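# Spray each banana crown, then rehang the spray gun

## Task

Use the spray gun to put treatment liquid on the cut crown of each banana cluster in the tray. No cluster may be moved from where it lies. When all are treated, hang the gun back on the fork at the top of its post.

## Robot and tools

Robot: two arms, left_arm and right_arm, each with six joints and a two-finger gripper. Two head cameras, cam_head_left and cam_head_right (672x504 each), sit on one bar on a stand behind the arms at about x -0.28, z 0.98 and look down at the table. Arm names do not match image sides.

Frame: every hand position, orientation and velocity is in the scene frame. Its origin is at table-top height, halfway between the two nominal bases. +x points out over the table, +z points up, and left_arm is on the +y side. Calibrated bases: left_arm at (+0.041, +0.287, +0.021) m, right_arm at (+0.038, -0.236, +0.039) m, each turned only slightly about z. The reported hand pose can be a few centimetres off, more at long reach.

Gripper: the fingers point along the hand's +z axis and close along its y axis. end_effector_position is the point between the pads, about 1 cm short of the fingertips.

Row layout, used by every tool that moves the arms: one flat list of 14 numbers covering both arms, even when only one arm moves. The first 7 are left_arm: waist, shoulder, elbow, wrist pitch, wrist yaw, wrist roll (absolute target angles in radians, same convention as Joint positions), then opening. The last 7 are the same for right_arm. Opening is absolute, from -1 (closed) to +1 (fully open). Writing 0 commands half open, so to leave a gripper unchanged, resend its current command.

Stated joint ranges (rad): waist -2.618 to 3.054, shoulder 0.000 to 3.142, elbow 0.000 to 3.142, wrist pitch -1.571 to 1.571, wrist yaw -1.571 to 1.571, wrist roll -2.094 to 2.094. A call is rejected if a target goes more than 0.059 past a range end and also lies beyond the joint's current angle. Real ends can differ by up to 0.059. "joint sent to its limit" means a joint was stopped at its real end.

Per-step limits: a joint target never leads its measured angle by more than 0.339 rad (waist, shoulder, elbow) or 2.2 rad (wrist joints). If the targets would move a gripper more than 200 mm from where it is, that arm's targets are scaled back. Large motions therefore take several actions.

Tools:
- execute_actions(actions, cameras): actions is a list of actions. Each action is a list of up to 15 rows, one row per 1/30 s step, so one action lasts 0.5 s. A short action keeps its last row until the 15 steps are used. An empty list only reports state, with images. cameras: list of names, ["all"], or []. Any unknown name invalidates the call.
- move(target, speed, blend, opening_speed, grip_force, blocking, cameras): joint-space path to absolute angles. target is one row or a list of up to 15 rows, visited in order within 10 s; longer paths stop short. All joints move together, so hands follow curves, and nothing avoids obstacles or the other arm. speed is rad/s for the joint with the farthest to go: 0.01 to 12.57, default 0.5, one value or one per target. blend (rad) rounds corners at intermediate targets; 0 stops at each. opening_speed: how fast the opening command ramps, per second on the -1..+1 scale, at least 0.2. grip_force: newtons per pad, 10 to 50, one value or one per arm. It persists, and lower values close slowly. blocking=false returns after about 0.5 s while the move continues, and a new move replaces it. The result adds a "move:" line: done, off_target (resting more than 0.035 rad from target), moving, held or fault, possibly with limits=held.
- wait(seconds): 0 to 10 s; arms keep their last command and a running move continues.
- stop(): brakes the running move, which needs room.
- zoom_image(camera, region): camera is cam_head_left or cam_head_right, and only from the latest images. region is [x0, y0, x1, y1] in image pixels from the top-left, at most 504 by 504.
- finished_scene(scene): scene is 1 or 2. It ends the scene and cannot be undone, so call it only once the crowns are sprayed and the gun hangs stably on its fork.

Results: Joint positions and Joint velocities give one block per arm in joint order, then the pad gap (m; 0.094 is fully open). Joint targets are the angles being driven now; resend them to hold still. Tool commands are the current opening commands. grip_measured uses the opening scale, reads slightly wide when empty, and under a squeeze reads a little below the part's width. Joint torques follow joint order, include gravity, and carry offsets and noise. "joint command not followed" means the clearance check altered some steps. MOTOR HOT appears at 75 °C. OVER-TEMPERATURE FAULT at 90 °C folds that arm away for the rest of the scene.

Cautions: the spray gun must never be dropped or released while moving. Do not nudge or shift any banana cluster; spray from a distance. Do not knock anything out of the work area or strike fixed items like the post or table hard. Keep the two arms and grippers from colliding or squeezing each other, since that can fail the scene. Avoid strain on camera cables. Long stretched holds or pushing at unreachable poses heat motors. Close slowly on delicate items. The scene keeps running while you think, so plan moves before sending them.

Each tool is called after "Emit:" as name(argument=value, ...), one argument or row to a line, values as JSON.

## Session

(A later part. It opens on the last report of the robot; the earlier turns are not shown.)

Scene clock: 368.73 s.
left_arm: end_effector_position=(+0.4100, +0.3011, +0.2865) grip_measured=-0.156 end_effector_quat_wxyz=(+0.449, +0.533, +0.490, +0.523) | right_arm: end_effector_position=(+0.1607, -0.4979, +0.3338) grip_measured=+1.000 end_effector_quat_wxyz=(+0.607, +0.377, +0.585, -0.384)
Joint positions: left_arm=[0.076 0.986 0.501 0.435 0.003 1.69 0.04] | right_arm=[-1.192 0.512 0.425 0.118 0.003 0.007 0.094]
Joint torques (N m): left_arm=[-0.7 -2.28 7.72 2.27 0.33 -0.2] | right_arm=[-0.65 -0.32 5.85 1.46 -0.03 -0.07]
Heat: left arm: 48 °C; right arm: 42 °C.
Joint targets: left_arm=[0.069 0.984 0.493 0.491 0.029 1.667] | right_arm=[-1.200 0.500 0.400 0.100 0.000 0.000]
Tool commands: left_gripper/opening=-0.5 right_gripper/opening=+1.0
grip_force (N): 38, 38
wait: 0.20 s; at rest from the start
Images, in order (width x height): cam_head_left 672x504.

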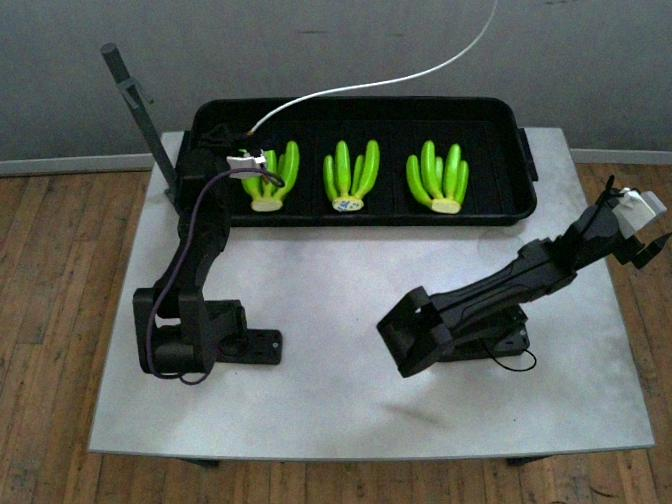

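Emit:
move(
  target=[0.17,1.150,0.571,0.61,0.13,1.58,-0.5,-1.2,0.5,0.4,0.1,0,0,1],
  speed=0.12,
  cameras=["cam_head_left"],
)

Emit:
zoom_image(
  camera="cam_head_left",
  region=[210, 120, 310, 230],
)

Scene clock: 384.20 s.
left_arm: end_effector_position=(+0.4353, +0.3187, +0.2704) grip_measured=-0.156 end_effector_quat_wxyz=(+0.468, +0.520, +0.512, +0.498) | right_arm: end_effector_position=(+0.1607, -0.4979, +0.3338) grip_measured=+1.000 end_effector_quat_wxyz=(+0.607, +0.377, +0.585, -0.384)
Joint positions: left_arm=[0.163 1.149 0.528 0.555 0.101 1.616 0.04] | right_arm=[-1.192 0.512 0.425 0.118 0.003 0.007 0.094]
Joint torques (N m): left_arm=[0.7 -3.11 12.46 2.29 0.29 -0.28] | right_arm=[-0.85 -0.47 5.72 1.52 -0.05 -0.05]
Heat: left arm: 48 °C; right arm: 42 °C.
Joint targets: left_arm=[0.170 1.150 0.571 0.610 0.130 1.580] | right_arm=[-1.200 0.500 0.400 0.100 0.000 0.000]
grip_force (N): 38, 38
move: off_target (left_arm); left_arm: the wrist pitch is farthest, 0.055 rad from its target
Images, in order (width x height): cam_head_left 672x504.

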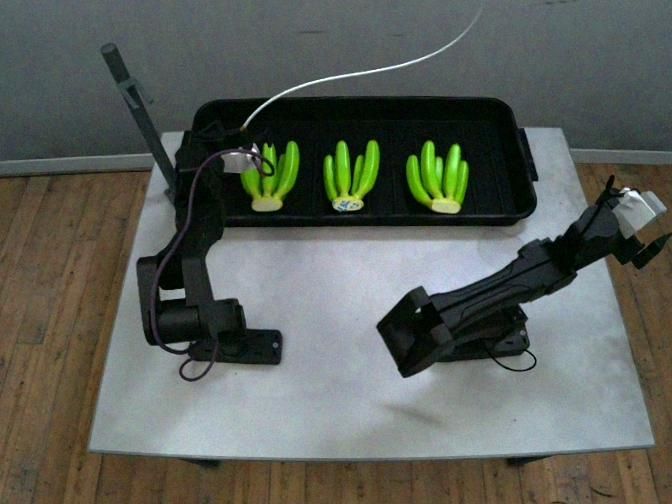

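Scaled by 4.582 from the camera's 672x504 image, which has a finer 960x720 frame.

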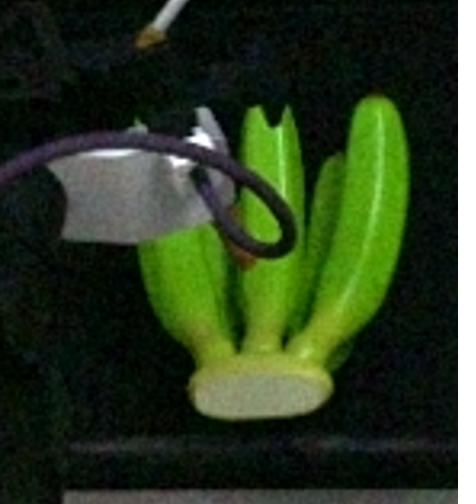

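Emit:
move(
  target=[0.149,1.323,0.777,0.60,0.13,1.5,-0.5,-1.2,0.5,0.4,0.1,0,0,1],
  speed=0.12,
  cameras=["cam_head_left"],
)

Emit:
zoom_image(
  camera="cam_head_left",
  region=[200, 120, 380, 230],
)

Scene clock: 407.83 s.
left_arm: end_effector_position=(+0.4812, +0.3214, +0.3027) grip_measured=-0.156 end_effector_quat_wxyz=(+0.498, +0.494, +0.520, +0.487) | right_arm: end_effector_position=(+0.1607, -0.4979, +0.3338) grip_measured=+1.000 end_effector_quat_wxyz=(+0.607, +0.377, +0.585, -0.384)
Joint positions: left_arm=[0.157 1.319 0.734 0.555 0.103 1.537 0.04] | right_arm=[-1.192 0.512 0.425 0.118 0.003 0.007 0.094]
Joint torques (N m): left_arm=[-0.76 -4.44 12.59 2.15 0.33 -0.32] | right_arm=[-0.5 -0.42 5.6 1.44 -0.04 -0.08]
Heat: left arm: 49 °C; right arm: 42 °C.
Joint targets: left_arm=[0.149 1.323 0.777 0.600 0.130 1.500] | right_arm=[-1.200 0.500 0.400 0.100 0.000 0.000]
grip_force (N): 38, 38
move: off_target (left_arm); left_arm: the wrist pitch is farthest, 0.045 rad from its target
Images, in order (width x height): cam_head_left 672x504.

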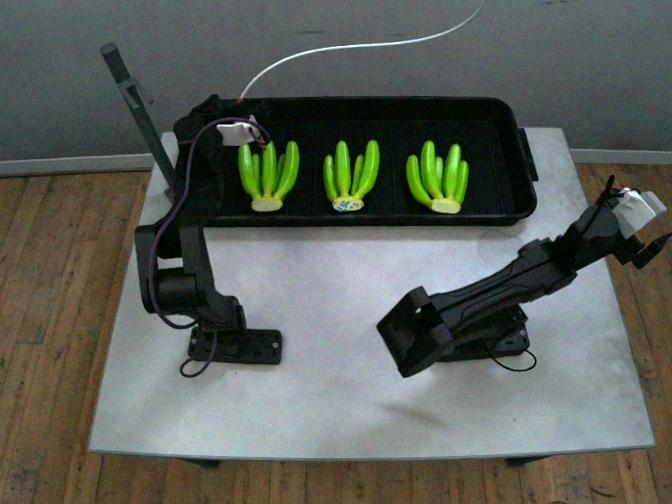

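Scaled by 2.800 from the camera's 672x504 image, which has a finer 960x720 frame.

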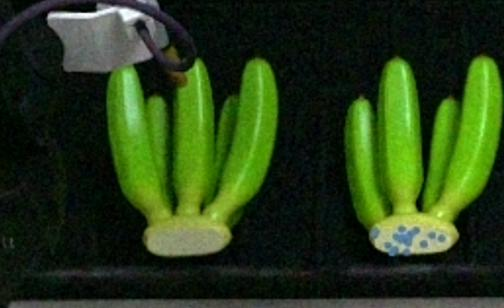

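Emit:
move(
  target=[
    [0.149,0.7,0.49,0.25,-0.3,1.2,-0.5,-1.2,0.5,0.4,0.1,0,0,1],
    [0.144,0.223,0.26,0.02,-0.796,0.9,-0.5,-1.2,0.5,0.4,0.1,0,0,1],
  ],
  speed=0.4,
  blend=[0.1,0],
  cameras=["all"],
)

Emit:
zoom_image(
  camera="cam_head_left",
  region=[150, 100, 380, 230],
)

Scene clock: 454.80 s.
left_arm: end_effector_position=(+0.2302, +0.4378, +0.2699) grip_measured=-0.156 end_effector_quat_wxyz=(+0.433, +0.010, +0.706, +0.560) | right_arm: end_effector_position=(+0.1607, -0.4979, +0.3338) grip_measured=+1.000 end_effector_quat_wxyz=(+0.607, +0.377, +0.585, -0.384)
Joint positions: left_arm=[0.152 0.242 0.266 -0.02 -0.786 0.931 0.04] | right_arm=[-1.192 0.512 0.425 0.118 0.003 0.007 0.094]
Joint torques (N m): left_arm=[-0.84 0.58 7.49 1.92 -0.14 -0.32] | right_arm=[-0.61 -0.44 5.79 1.49 -0.06 -0.05]
Motor temperatures (°C): left_arm=[27 30 38 49 27 26 28] | right_arm=[27 26 40 42 29 24 29]
Heat: left arm: 49 °C; right arm: 42 °C.
Joint targets: left_arm=[0.144 0.223 0.260 0.020 -0.796 0.900] | right_arm=[-1.200 0.500 0.400 0.100 0.000 0.000]
grip_force (N): 38, 38
move: off_target (left_arm); left_arm: the wrist pitch is farthest, 0.040 rad from its target

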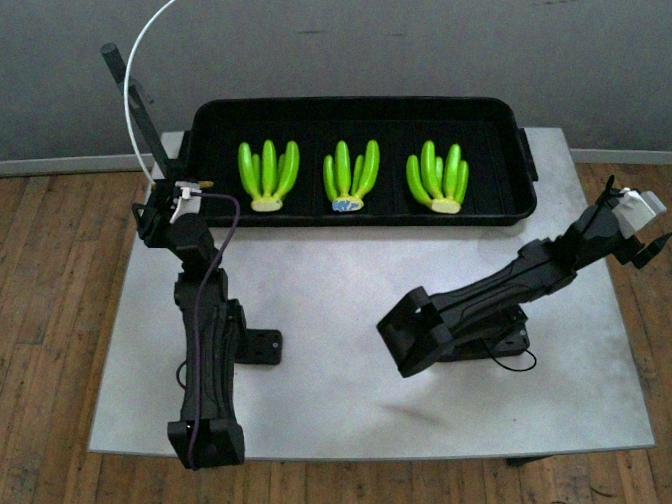

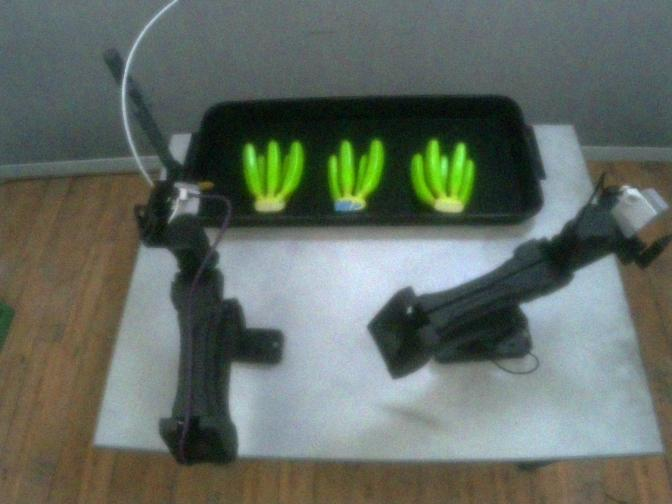

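Scaled by 2.191 from the camera's 672x504 image, which has a finer 960x720 frame.

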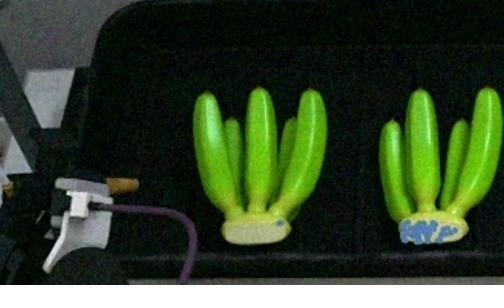

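Emit:
move(
  target=[0.144,0.223,0.26,0.02,-0.796,1.2,-0.5,-1.2,0.5,0.4,0.1,0,0,1],
  speed=0.2,
  cameras=["cam_head_left"],
)

Emit:
zoom_image(
  camera="cam_head_left",
  region=[150, 100, 380, 230],
)

Scene clock: 466.30 s.
left_arm: end_effector_position=(+0.2301, +0.4378, +0.2698) grip_measured=-0.156 end_effector_quat_wxyz=(+0.347, +0.112, +0.697, +0.617) | right_arm: end_effector_position=(+0.1607, -0.4979, +0.3338) grip_measured=+1.000 end_effector_quat_wxyz=(+0.607, +0.377, +0.585, -0.384)
Joint positions: left_arm=[0.152 0.242 0.266 -0.021 -0.786 1.22 0.04] | right_arm=[-1.192 0.512 0.425 0.118 0.003 0.007 0.094]
Joint torques (N m): left_arm=[-0.8 0.55 7.45 1.89 -0.11 -0.2] | right_arm=[-0.75 -0.5 5.79 1.47 -0.1 -0.06]
Heat: left arm: 49 °C; right arm: 42 °C.
Joint targets: left_arm=[0.144 0.223 0.260 0.020 -0.796 1.200] | right_arm=[-1.200 0.500 0.400 0.100 0.000 0.000]
grip_force (N): 38, 38
move: off_target (left_arm); left_arm: the wrist pitch is farthest, 0.041 rad from its target
Images, in order (width x height): cam_head_left 672x504.

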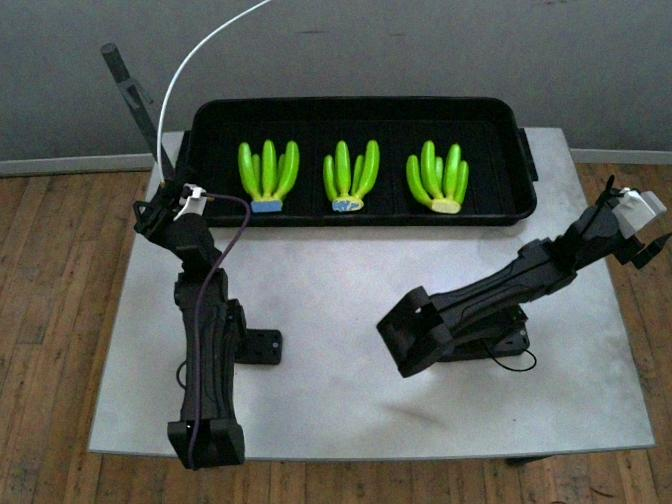

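Scaled by 2.191 from the camera's 672x504 image, which has a finer 960x720 frame.

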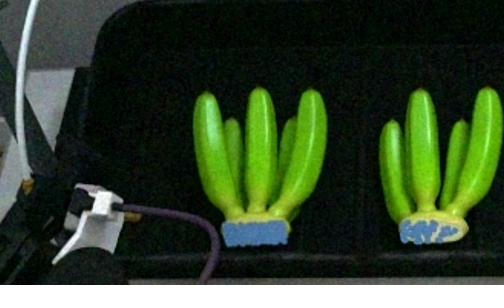

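Emit:
move(
  target=[0.144,0.223,0.26,0.02,-0.796,0.82,-0.5,-1.2,0.5,0.4,0.1,0,0,1],
  speed=0.2,
  cameras=["cam_head_left"],
)

Emit:
zoom_image(
  camera="cam_head_left",
  region=[150, 100, 480, 230],
)

Scene clock: 485.53 s.
left_arm: end_effector_position=(+0.2300, +0.4379, +0.2697) grip_measured=-0.157 end_effector_quat_wxyz=(+0.454, -0.018, +0.706, +0.543) | right_arm: end_effector_position=(+0.1607, -0.4979, +0.3338) grip_measured=+1.000 end_effector_quat_wxyz=(+0.607, +0.377, +0.585, -0.384)
Joint positions: left_arm=[0.152 0.242 0.266 -0.021 -0.787 0.85 0.04] | right_arm=[-1.192 0.512 0.425 0.118 0.003 0.007 0.094]
Joint torques (N m): left_arm=[-0.88 0.47 7.46 1.91 -0.11 -0.25] | right_arm=[-0.76 -0.31 5.68 1.51 -0.09 -0.1]
Heat: left arm: 49 °C; right arm: 42 °C.
Joint targets: left_arm=[0.144 0.223 0.260 0.020 -0.796 0.820] | right_arm=[-1.200 0.500 0.400 0.100 0.000 0.000]
grip_force (N): 38, 38
move: off_target (left_arm); left_arm: the wrist pitch is farthest, 0.041 rad from its target
Images, in order (width x height): cam_head_left 672x504.

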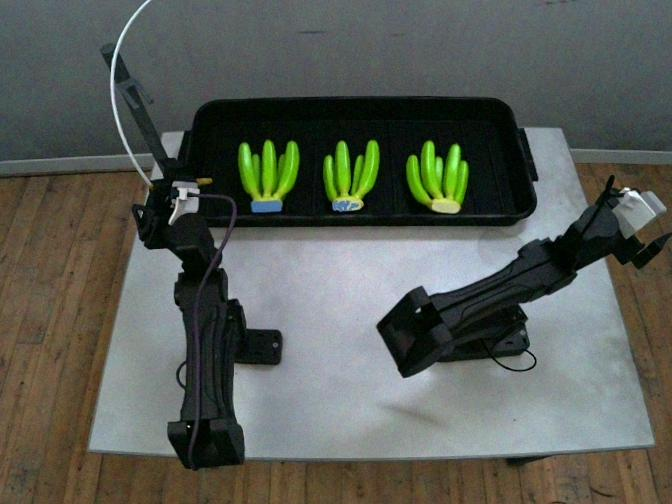

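Scaled by 1.527 from the camera's 672x504 image, which has a finer 960x720 frame.

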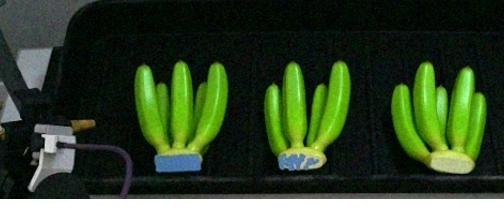

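Emit:
move(
  target=[-0.76,0.49,0.348,0.18,-1.4,1.15,-0.5,-1.2,0.5,0.4,0.1,0,0,1],
  speed=0.4,
  cameras=["cam_head_left"],
)

Emit:
zoom_image(
  camera="cam_head_left",
  region=[180, 100, 510, 230],
)

Scene clock: 544.00 s.
left_arm: end_effector_position=(+0.2682, +0.3103, +0.2718) grip_measured=-0.156 end_effector_quat_wxyz=(+0.431, +0.222, +0.675, +0.556) | right_arm: end_effector_position=(+0.1607, -0.4979, +0.3338) grip_measured=+1.000 end_effector_quat_wxyz=(+0.607, +0.377, +0.585, -0.384)
Joint positions: left_arm=[-0.753 0.495 0.304 0.132 -1.385 1.171 0.04] | right_arm=[-1.192 0.512 0.425 0.118 0.003 0.007 0.094]
Joint torques (N m): left_arm=[-0.66 0.99 12.37 1.67 -0.21 -0.16] | right_arm=[-0.79 -0.36 5.74 1.45 -0.03 -0.04]
Motor temperatures (°C): left_arm=[27 29 33 49 26 26 28] | right_arm=[27 26 40 42 29 24 29]
Heat: left arm: 49 °C; right arm: 42 °C.
Joint targets: left_arm=[-0.760 0.490 0.348 0.180 -1.400 1.150] | right_arm=[-1.200 0.500 0.400 0.100 0.000 0.000]
grip_force (N): 38, 38
move: off_target (left_arm); left_arm: the wrist pitch is farthest, 0.048 rad from its target
Images, in order (width x height): cam_head_left 672x504.

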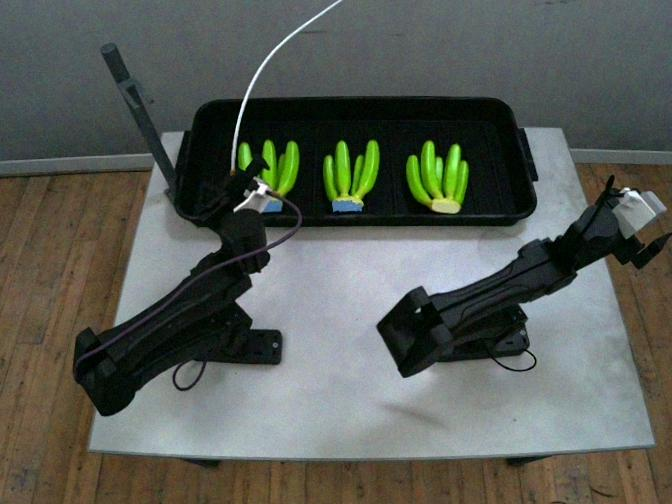

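Scaled by 1.527 from the camera's 672x504 image, which has a finer 960x720 frame.

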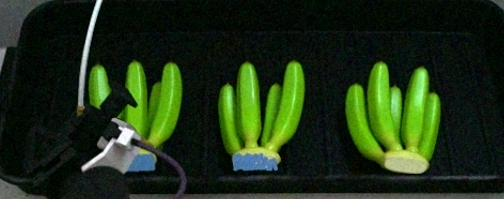

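Excellent; c2 is done as well (nearly). Now c3.

Emit:
move(
  target=[-1.09,1.368,0.56,0.86,-1.48,1.05,-0.5,-1.2,0.5,0.4,0.1,0,0,1],
  speed=0.4,
  cameras=["cam_head_left"],
)

Emit:
zoom_image(
  camera="cam_head_left",
  region=[240, 100, 510, 230],
)

Scene clock: 551.13 s.
left_arm: end_effector_position=(+0.3171, +0.1281, +0.2511) grip_measured=-0.157 end_effector_quat_wxyz=(+0.523, +0.271, +0.655, +0.474) | right_arm: end_effector_position=(+0.1607, -0.4979, +0.3338) grip_measured=+1.000 end_effector_quat_wxyz=(+0.607, +0.377, +0.585, -0.384)
Joint positions: left_arm=[-1.084 1.367 0.52 0.808 -1.468 1.089 0.04] | right_arm=[-1.192 0.512 0.425 0.118 0.003 0.007 0.094]
Joint torques (N m): left_arm=[-0.54 -3.9 10.82 1.64 -0.23 -0.4] | right_arm=[-0.61 -0.53 5.91 1.45 -0.1 -0.05]
Heat: left arm: 48 °C; right arm: 42 °C.
Joint targets: left_arm=[-1.090 1.368 0.560 0.860 -1.480 1.050] | right_arm=[-1.200 0.500 0.400 0.100 0.000 0.000]
grip_force (N): 38, 38
move: off_target (left_arm); left_arm: the wrist pitch is farthest, 0.052 rad from its target
Images, in order (width x height): cam_head_left 672x504.

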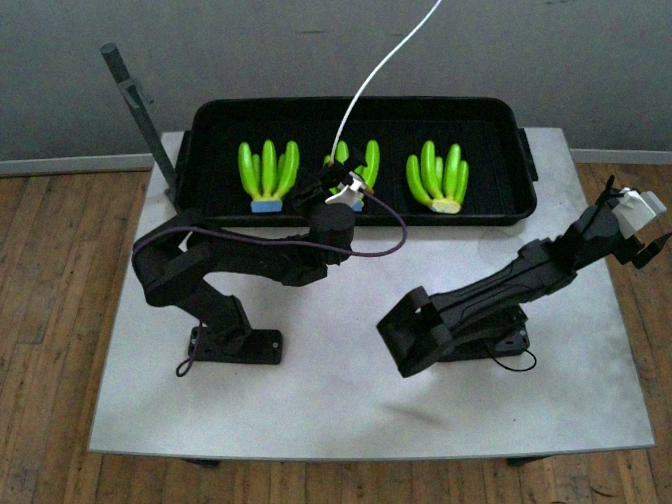

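Scaled by 1.867 from the camera's 672x504 image, which has a finer 960x720 frame.

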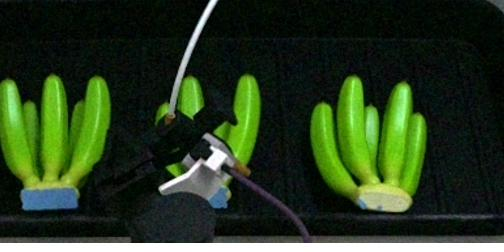

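Emit:
move(
  target=[-1.17,1.39,0.56,0.86,-1.54,1.03,-0.5,-1.2,0.5,0.4,0.1,0,0,1],
  speed=0.15,
  cameras=["cam_head_left"],
)

Emit:
zoom_image(
  camera="cam_head_left",
  region=[240, 100, 510, 230],
)

Scene clock: 560.23 s.
left_arm: end_effector_position=(+0.3013, +0.1146, +0.2472) grip_measured=-0.157 end_effector_quat_wxyz=(+0.529, +0.277, +0.652, +0.468) | right_arm: end_effector_position=(+0.1607, -0.4979, +0.3338) grip_measured=+1.000 end_effector_quat_wxyz=(+0.607, +0.377, +0.585, -0.384)
Joint positions: left_arm=[-1.164 1.386 0.52 0.81 -1.526 1.069 0.04] | right_arm=[-1.192 0.512 0.425 0.118 0.003 0.007 0.094]
Joint torques (N m): left_arm=[-0.61 -3.81 10.84 1.62 -0.24 -0.34] | right_arm=[-0.91 -0.4 5.72 1.45 -0.05 -0.06]
Heat: left arm: 48 °C; right arm: 42 °C.
Joint targets: left_arm=[-1.170 1.390 0.560 0.860 -1.540 1.030] | right_arm=[-1.200 0.500 0.400 0.100 0.000 0.000]
grip_force (N): 38, 38
move: off_target (left_arm); left_arm: the wrist pitch is farthest, 0.050 rad from its target
Images, in order (width x height): cam_head_left 672x504.

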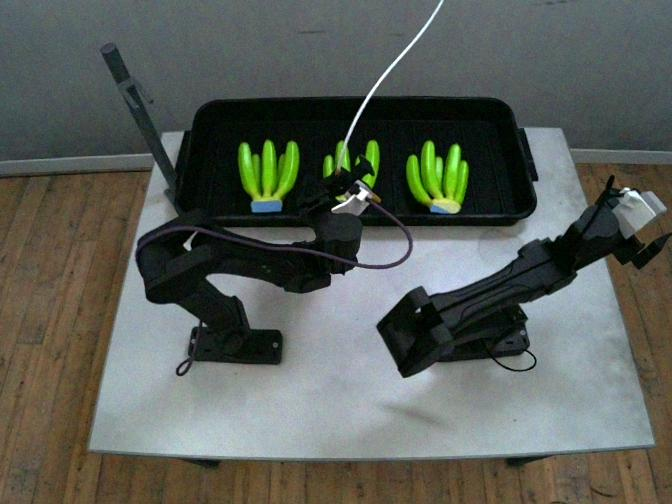

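Scaled by 1.867 from the camera's 672x504 image, which has a finer 960x720 frame.

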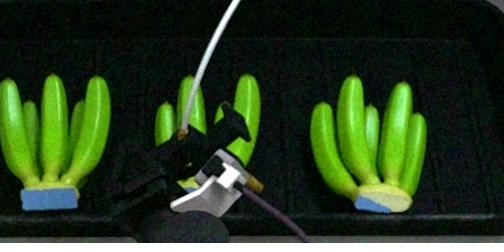

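Emit:
move(
  target=[-1.17,1.42,0.57,0.86,-1.54,0.92,-0.5,-1.2,0.5,0.4,0.1,0,0,1],
  speed=0.1,
  cameras=["cam_head_left"],
)

Emit:
zoom_image(
  camera="cam_head_left",
  region=[240, 100, 510, 230],
)

Scene clock: 569.43 s.
left_arm: end_effector_position=(+0.3030, +0.1102, +0.2441) grip_measured=-0.157 end_effector_quat_wxyz=(+0.551, +0.244, +0.665, +0.441) | right_arm: end_effector_position=(+0.1607, -0.4979, +0.3338) grip_measured=+1.000 end_effector_quat_wxyz=(+0.607, +0.377, +0.585, -0.384)
Joint positions: left_arm=[-1.164 1.415 0.532 0.813 -1.527 0.957 0.04] | right_arm=[-1.192 0.512 0.425 0.118 0.003 0.007 0.094]
Joint torques (N m): left_arm=[-0.57 -3.92 10.47 1.55 -0.23 -0.42] | right_arm=[-0.64 -0.4 5.87 1.45 -0.07 -0.05]
Heat: left arm: 47 °C; right arm: 42 °C.
Joint targets: left_arm=[-1.170 1.420 0.570 0.860 -1.540 0.920] | right_arm=[-1.200 0.500 0.400 0.100 0.000 0.000]
grip_force (N): 38, 38
move: off_target (left_arm); left_arm: the wrist pitch is farthest, 0.047 rad from its target
Images, in order (width x height): cam_head_left 672x504.

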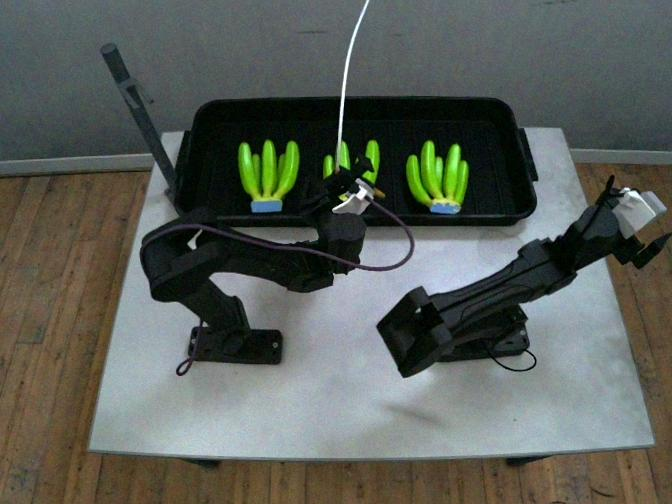

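Scaled by 1.867 from the camera's 672x504 image, which has a finer 960x720 frame.

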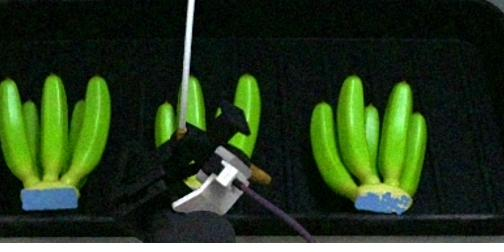

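Emit:
move(
  target=[
    [-1.19,1.42,0.575,0.86,-1.54,0.83,-0.5,-1.2,0.5,0.4,0.1,0,0,1],
    [-1.15,1.42,0.575,0.86,-1.54,0.9,-0.5,-1.2,0.5,0.4,0.1,0,0,1],
    [-0.76,0.49,0.36,0.18,-1.4,1.12,-0.5,-1.2,0.5,0.4,0.1,0,0,1],
  ],
  speed=[0.06,0.1,0.5],
)

Emit:
move(
  target=[0.203,0.769,0.499,0.27,-0.457,0.22,-0.5,-1.2,0.5,0.4,0.1,0,0,1],
  speed=0.45,
  cameras=["all"],
)

Emit:
zoom_image(
  camera="cam_head_left",
  region=[95, 35, 215, 185],
)

Emit:
zoom_image(
  camera="cam_head_left",
  region=[240, 150, 480, 230],
)

Scene clock: 586.47 s.
left_arm: end_effector_position=(+0.2657, +0.3115, +0.2952) grip_measured=-0.157 end_effector_quat_wxyz=(+0.459, +0.179, +0.683, +0.539) | right_arm: end_effector_position=(+0.1607, -0.4979, +0.3338) grip_measured=+1.000 end_effector_quat_wxyz=(+0.607, +0.377, +0.585, -0.384)
Joint positions: left_arm=[-0.767 0.505 0.367 0.155 -1.417 1.139 0.04] | right_arm=[-1.192 0.512 0.425 0.118 0.003 0.007 0.094]
Joint torques (N m): left_arm=[0.68 0.18 7.17 1.43 0.24 -0.24] | right_arm=[-0.68 -0.36 5.74 1.49 -0.06 -0.03]
Heat: left arm: 45 °C; right arm: 42 °C.
Joint targets: left_arm=[-0.760 0.490 0.360 0.180 -1.400 1.120] | right_arm=[-1.200 0.500 0.400 0.100 0.000 0.000]
grip_force (N): 38, 38
move: done

Scene clock: 589.37 s.
left_arm: end_effector_position=(+0.3361, +0.4174, +0.2778) grip_measured=-0.157 end_effector_quat_wxyz=(+0.600, -0.124, +0.732, +0.299) | right_arm: end_effector_position=(+0.1607, -0.4979, +0.3338) grip_measured=+1.000 end_effector_quat_wxyz=(+0.607, +0.377, +0.585, -0.384)
Joint positions: left_arm=[0.197 0.772 0.453 0.205 -0.47 0.243 0.04] | right_arm=[-1.192 0.512 0.425 0.118 0.003 0.007 0.094]
Joint torques (N m): left_arm=[0.57 -0.95 13.08 2.29 0.14 -0.17] | right_arm=[-0.87 -0.39 5.97 1.47 -0.03 -0.09]
Heat: left arm: 46 °C; right arm: 42 °C.
Joint targets: left_arm=[0.203 0.769 0.499 0.270 -0.457 0.220] | right_arm=[-1.200 0.500 0.400 0.100 0.000 0.000]
grip_force (N): 38, 38
move: off_target (left_arm); left_arm: the wrist pitch is farthest, 0.065 rad from its target

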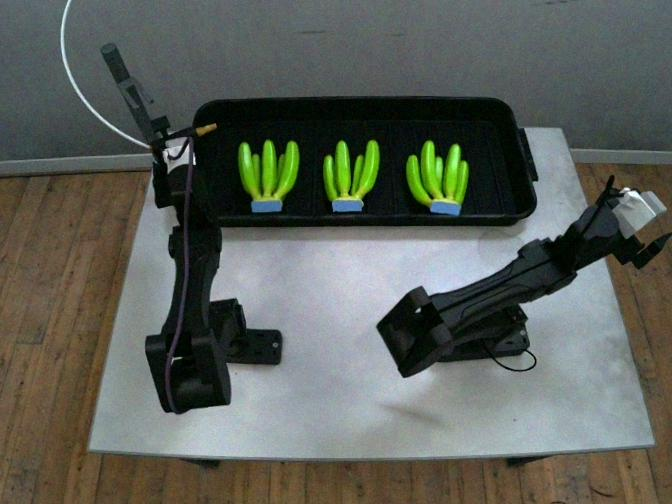

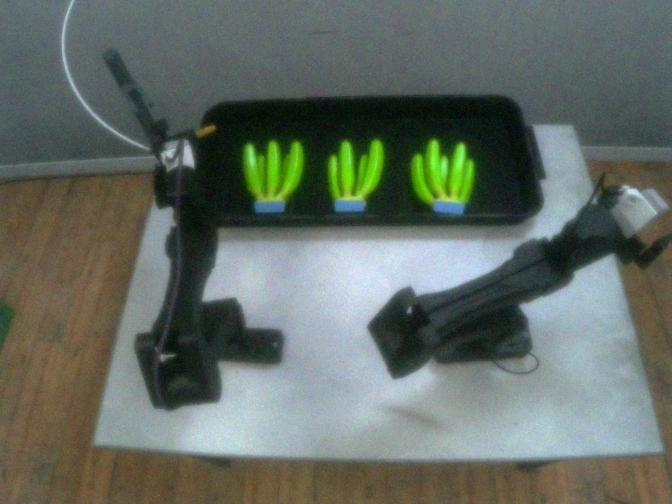

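Scaled by 3.360 from the camera's 672x504 image, which has a finer 960x720 frame.

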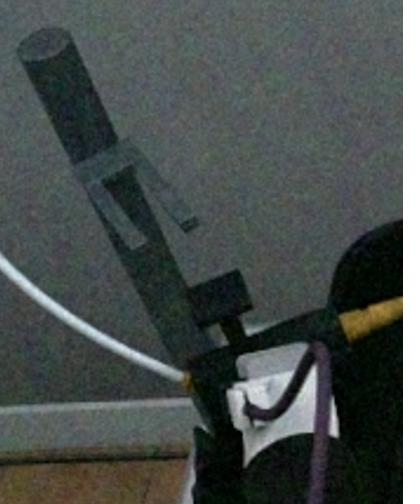

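Scaled by 2.100 from the camera's 672x504 image, which has a finer 960x720 frame.

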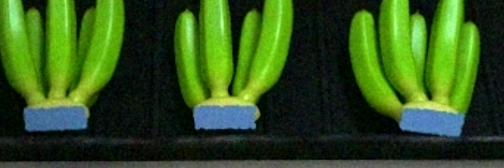

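Emit:
move(
  target=[0.208,0.785,0.553,0.287,-0.455,0.21,-0.5,-1.2,0.5,0.4,0.1,0,0,1],
  speed=0.2,
  cameras=["all"],
)

Emit:
zoom_image(
  camera="cam_head_left",
  region=[95, 35, 215, 185],
)

Scene clock: 600.10 s.
left_arm: end_effector_position=(+0.3403, +0.4191, +0.3055) grip_measured=-0.157 end_effector_quat_wxyz=(+0.624, -0.135, +0.711, +0.296) | right_arm: end_effector_position=(+0.1607, -0.4979, +0.3338) grip_measured=+1.000 end_effector_quat_wxyz=(+0.607, +0.377, +0.585, -0.384)
Joint positions: left_arm=[0.201 0.787 0.51 0.225 -0.468 0.231 0.04] | right_arm=[-1.192 0.512 0.425 0.118 0.003 0.007 0.094]
Joint torques (N m): left_arm=[0.68 -1.02 12.72 2.24 0.13 -0.22] | right_arm=[-0.58 -0.4 5.67 1.49 -0.08 -0.08]
Heat: left arm: 49 °C; right arm: 42 °C.
Joint targets: left_arm=[0.208 0.785 0.553 0.287 -0.455 0.210] | right_arm=[-1.200 0.500 0.400 0.100 0.000 0.000]
grip_force (N): 38, 38
move: off_target (left_arm); left_arm: the wrist pitch is farthest, 0.062 rad from its target

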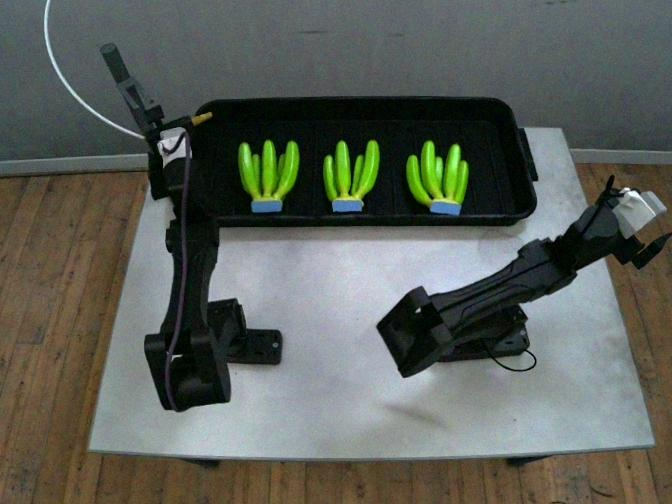

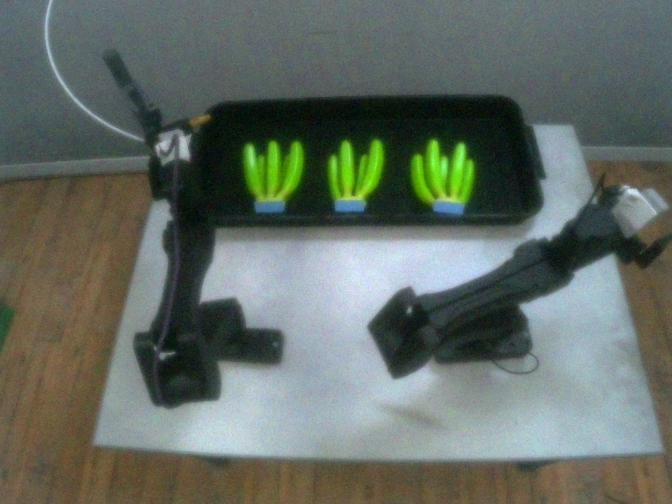

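Scaled by 3.360 from the camera's 672x504 image, which has a finer 960x720 frame.

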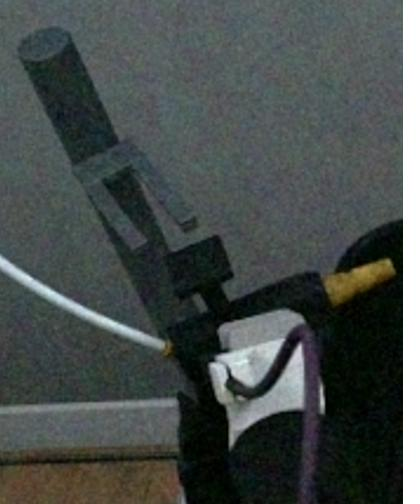

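Emit:
move(
  target=[
    [0.305,1.030,0.622,0.50,-0.355,0.21,-0.5,-1.2,0.5,0.4,0.1,0,0,1],
    [0.350,1.18,0.702,0.55,-0.315,0.21,-0.5,-1.2,0.5,0.4,0.1,0,0,1],
  ],
  speed=0.12,
  blend=[0.03,0],
  cameras=["all"],
)

Emit:
zoom_image(
  camera="cam_head_left",
  region=[105, 65, 195, 155],
)

Scene clock: 614.17 s.
left_arm: end_effector_position=(+0.3891, +0.4451, +0.3061) grip_measured=-0.157 end_effector_quat_wxyz=(+0.647, -0.146, +0.696, +0.275) | right_arm: end_effector_position=(+0.1607, -0.4979, +0.3338) grip_measured=+1.000 end_effector_quat_wxyz=(+0.607, +0.377, +0.585, -0.384)
Joint positions: left_arm=[0.303 1.068 0.58 0.475 -0.345 0.191 0.04] | right_arm=[-1.192 0.512 0.425 0.118 0.003 0.007 0.094]
Joint torques (N m): left_arm=[4.6 6.79 20.6 2.42 0.4 0.22] | right_arm=[-0.69 -0.36 5.74 1.48 -0.05 -0.05]
Motor temperatures (°C): left_arm=[27 29 38 50 26 26 28] | right_arm=[27 26 40 42 29 24 29]
Heat: left arm: 50 °C; right arm: 42 °C.
Joint targets: left_arm=[0.350 1.180 0.702 0.550 -0.315 0.210] | right_arm=[-1.200 0.500 0.400 0.100 0.000 0.000]
grip_force (N): 38, 38
move: off_target (left_arm); left_arm: the elbow is farthest, 0.122 rad from its target

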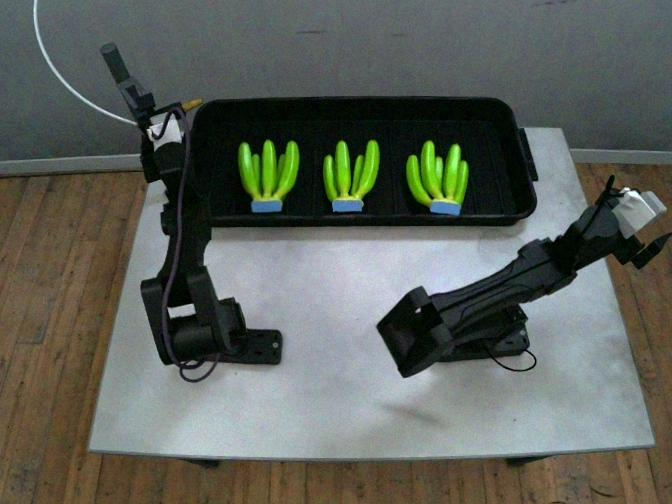

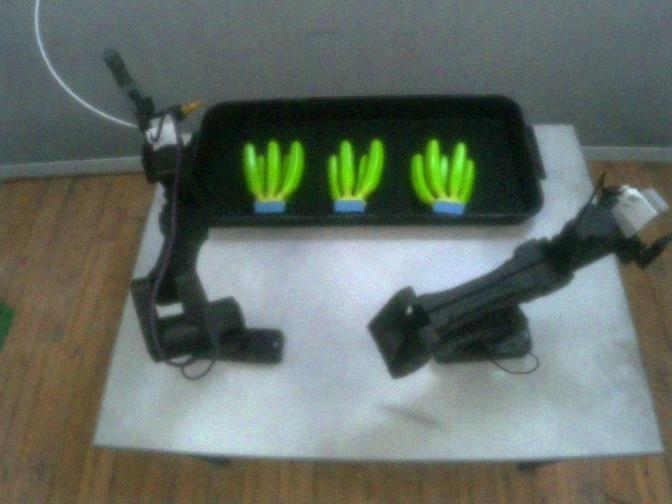

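Scaled by 5.600 from the camera's 672x504 image, which has a finer 960x720 frame.

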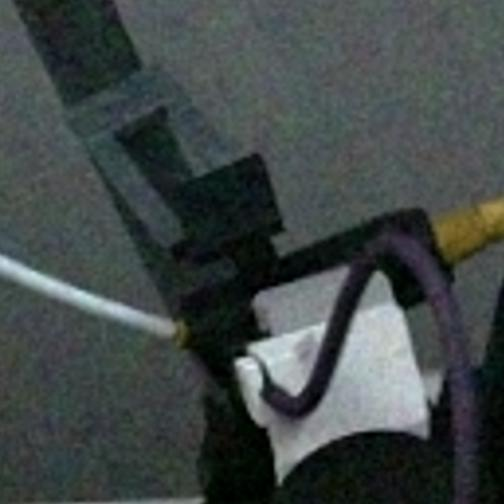

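Emit:
move(
  target=[0.272,0.932,0.628,0.381,-0.392,0.21,-0.5,-1.2,0.5,0.4,0.1,0,0,1],
  speed=0.15,
  cameras=["all"],
)

Emit:
zoom_image(
  camera="cam_head_left",
  region=[105, 65, 195, 155],
)

Scene clock: 630.57 s.
left_arm: end_effector_position=(+0.3706, +0.4374, +0.3206) grip_measured=-0.157 end_effector_quat_wxyz=(+0.638, -0.140, +0.701, +0.287) | right_arm: end_effector_position=(+0.1607, -0.4979, +0.3338) grip_measured=+1.000 end_effector_quat_wxyz=(+0.607, +0.377, +0.585, -0.384)
Joint positions: left_arm=[0.279 0.956 0.598 0.335 -0.379 0.218 0.04] | right_arm=[-1.192 0.512 0.425 0.118 0.003 0.007 0.094]
Joint torques (N m): left_arm=[-0.7 -4.08 11.41 2.15 -0.23 -0.05] | right_arm=[-0.72 -0.4 5.72 1.46 -0.04 -0.04]
Heat: left arm: 51 °C; right arm: 42 °C.
Joint targets: left_arm=[0.272 0.932 0.628 0.381 -0.392 0.210] | right_arm=[-1.200 0.500 0.400 0.100 0.000 0.000]
grip_force (N): 38, 38
move: off_target (left_arm); left_arm: the wrist pitch is farthest, 0.046 rad from its target

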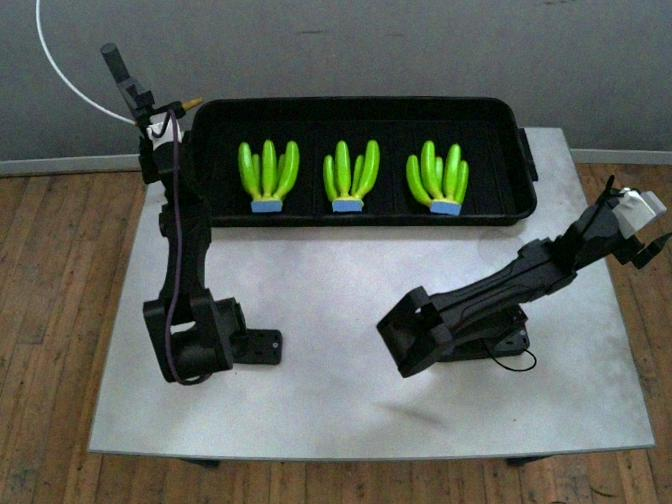

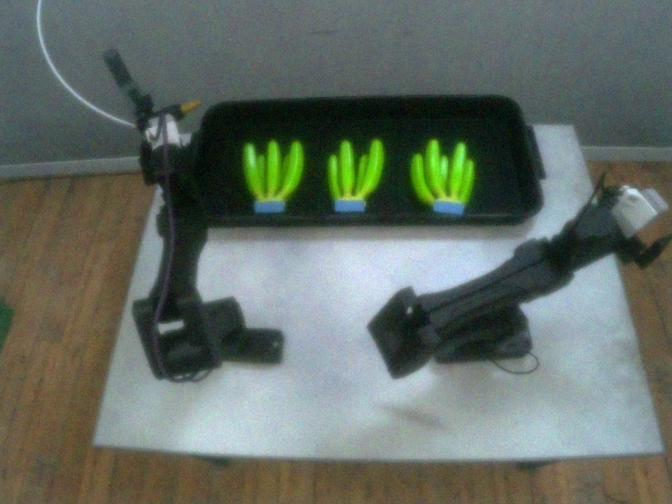

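Scaled by 5.600 from the camera's 672x504 image, which has a finer 960x720 frame.

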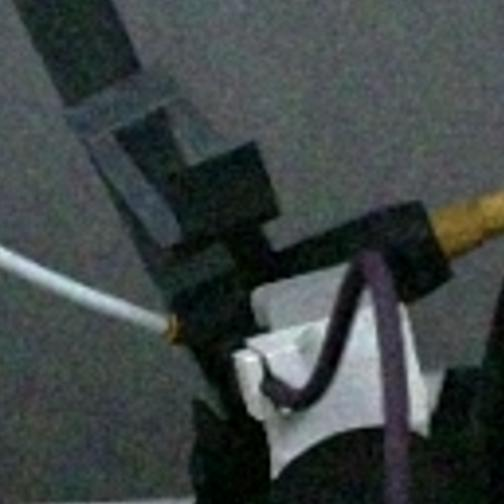

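Emit:
move(
  target=[0.325,1.085,0.70,0.455,-0.342,0.21,-0.5,-1.2,0.5,0.4,0.1,0,0,1],
  speed=0.1,
  cameras=["all"],
)

Emit:
zoom_image(
  camera="cam_head_left",
  region=[105, 65, 195, 155],
)

Scene clock: 643.53 s.
left_arm: end_effector_position=(+0.3838, +0.4457, +0.3137) grip_measured=-0.157 end_effector_quat_wxyz=(+0.630, -0.141, +0.707, +0.287) | right_arm: end_effector_position=(+0.1607, -0.4979, +0.3338) grip_measured=+1.000 end_effector_quat_wxyz=(+0.607, +0.377, +0.585, -0.384)
Joint positions: left_arm=[0.299 1.034 0.624 0.367 -0.365 0.215 0.04] | right_arm=[-1.192 0.512 0.425 0.118 0.003 0.007 0.094]
Joint torques (N m): left_arm=[2.62 1.81 16.09 2.53 0.3 -0.03] | right_arm=[-0.79 -0.43 5.78 1.47 -0.04 -0.08]
Heat: left arm: 51 °C; right arm: 42 °C.
Joint targets: left_arm=[0.325 1.085 0.700 0.455 -0.342 0.210] | right_arm=[-1.200 0.500 0.400 0.100 0.000 0.000]
grip_force (N): 38, 38
move: off_target (left_arm); left_arm: the wrist pitch is farthest, 0.088 rad from its target

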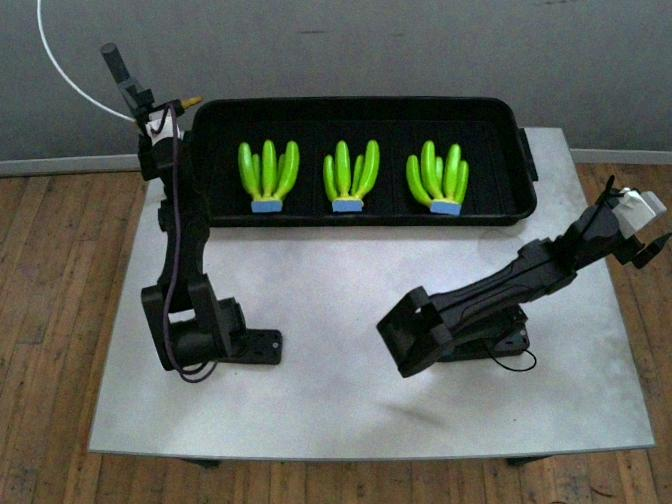

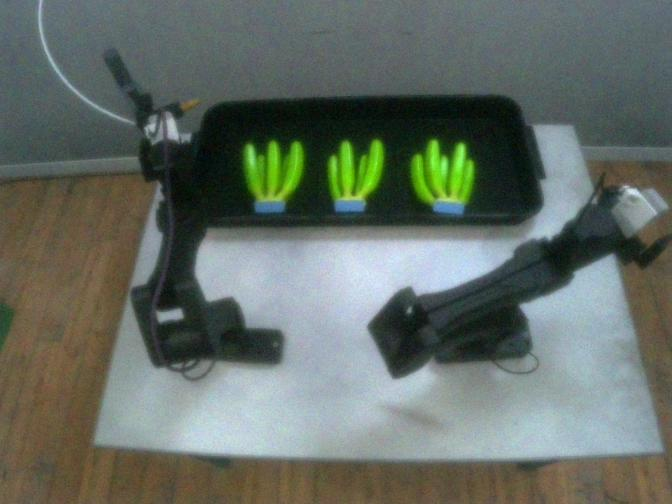

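Scaled by 5.600 from the camera's 672x504 image, which has a finer 960x720 frame.

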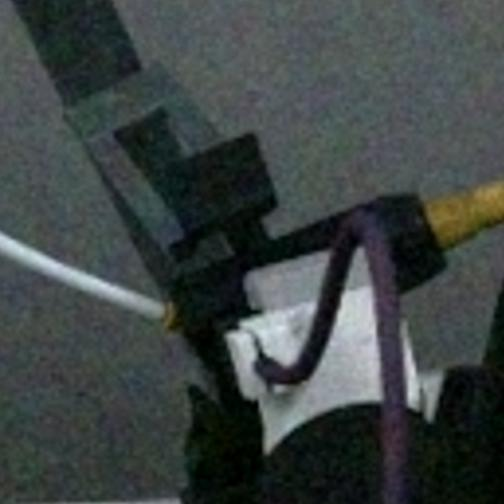

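Emit:
move(
  target=[
    [0.298,0.95,0.614,0.40,-0.37,0.21,-0.5,-1.2,0.5,0.4,0.1,0,0,1],
    [0.350,1.085,0.677,0.475,-0.317,0.21,-0.5,-1.2,0.5,0.4,0.1,0,0,1],
  ],
  speed=0.12,
  cameras=["all"],
)

Emit:
zoom_image(
  camera="cam_head_left",
  region=[105, 65, 195, 155],
)

Scene clock: 665.80 s.
left_arm: end_effector_position=(+0.3897, +0.4586, +0.3088) grip_measured=-0.157 end_effector_quat_wxyz=(+0.627, -0.144, +0.708, +0.291) | right_arm: end_effector_position=(+0.1607, -0.4979, +0.3338) grip_measured=+1.000 end_effector_quat_wxyz=(+0.607, +0.377, +0.585, -0.384)
Joint positions: left_arm=[0.343 1.086 0.632 0.407 -0.331 0.218 0.04] | right_arm=[-1.192 0.512 0.425 0.118 0.003 0.007 0.094]
Joint torques (N m): left_arm=[0.68 -3.04 12.79 2.37 0.16 -0.05] | right_arm=[-0.72 -0.39 5.74 1.43 -0.08 -0.07]
Heat: left arm: 51 °C; right arm: 42 °C.
Joint targets: left_arm=[0.350 1.085 0.677 0.475 -0.317 0.210] | right_arm=[-1.200 0.500 0.400 0.100 0.000 0.000]
grip_force (N): 38, 38
move: off_target (left_arm); left_arm: the wrist pitch is farthest, 0.068 rad from its target

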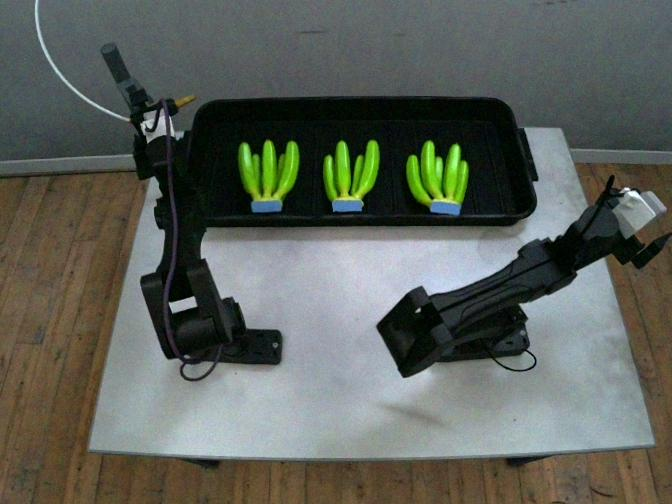

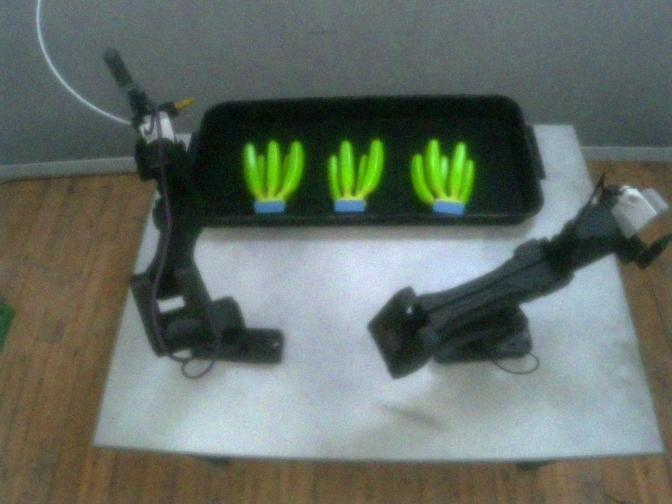

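Scaled by 5.600 from the camera's 672x504 image, which has a finer 960x720 frame.

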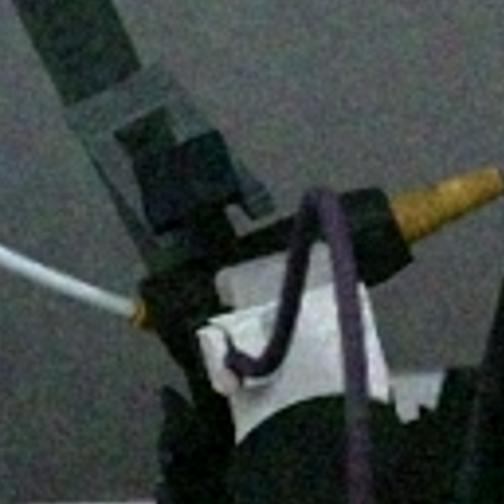

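Emit:
move(
  target=[0.376,1.243,0.738,0.567,-0.290,0.21,-0.5,-1.2,0.5,0.4,0.1,0,0,1],
  speed=0.1,
  cameras=["cam_head_left"],
)

Emit:
zoom_image(
  camera="cam_head_left",
  region=[105, 65, 195, 155],
)

Scene clock: 676.43 s.
left_arm: end_effector_position=(+0.4173, +0.4744, +0.3008) grip_measured=-0.157 end_effector_quat_wxyz=(+0.625, -0.145, +0.710, +0.291) | right_arm: end_effector_position=(+0.1607, -0.4979, +0.3338) grip_measured=+1.000 end_effector_quat_wxyz=(+0.607, +0.377, +0.585, -0.384)
Joint positions: left_arm=[0.369 1.241 0.693 0.496 -0.307 0.218 0.04] | right_arm=[-1.192 0.512 0.425 0.118 0.003 0.007 0.094]
Joint torques (N m): left_arm=[0.62 -3.96 12.68 2.4 0.18 -0.05] | right_arm=[-0.72 -0.44 5.74 1.42 -0.09 -0.04]
Heat: left arm: 52 °C; right arm: 42 °C.
Joint targets: left_arm=[0.376 1.243 0.738 0.567 -0.290 0.210] | right_arm=[-1.200 0.500 0.400 0.100 0.000 0.000]
grip_force (N): 38, 38
move: off_target (left_arm); left_arm: the wrist pitch is farthest, 0.071 rad from its target
Images, in order (width x height): cam_head_left 672x504.

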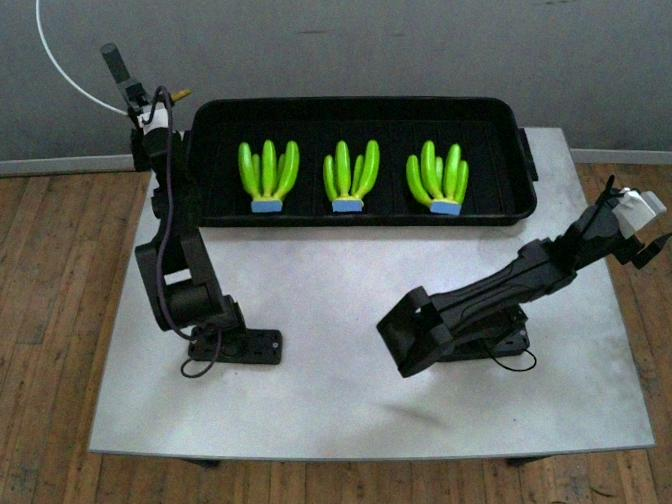

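Scaled by 5.600 from the camera's 672x504 image, which has a finer 960x720 frame.

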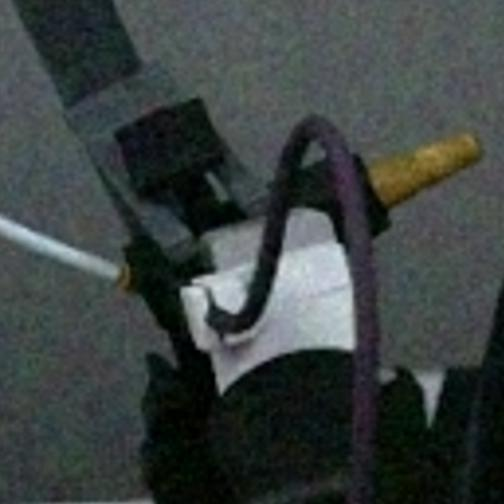

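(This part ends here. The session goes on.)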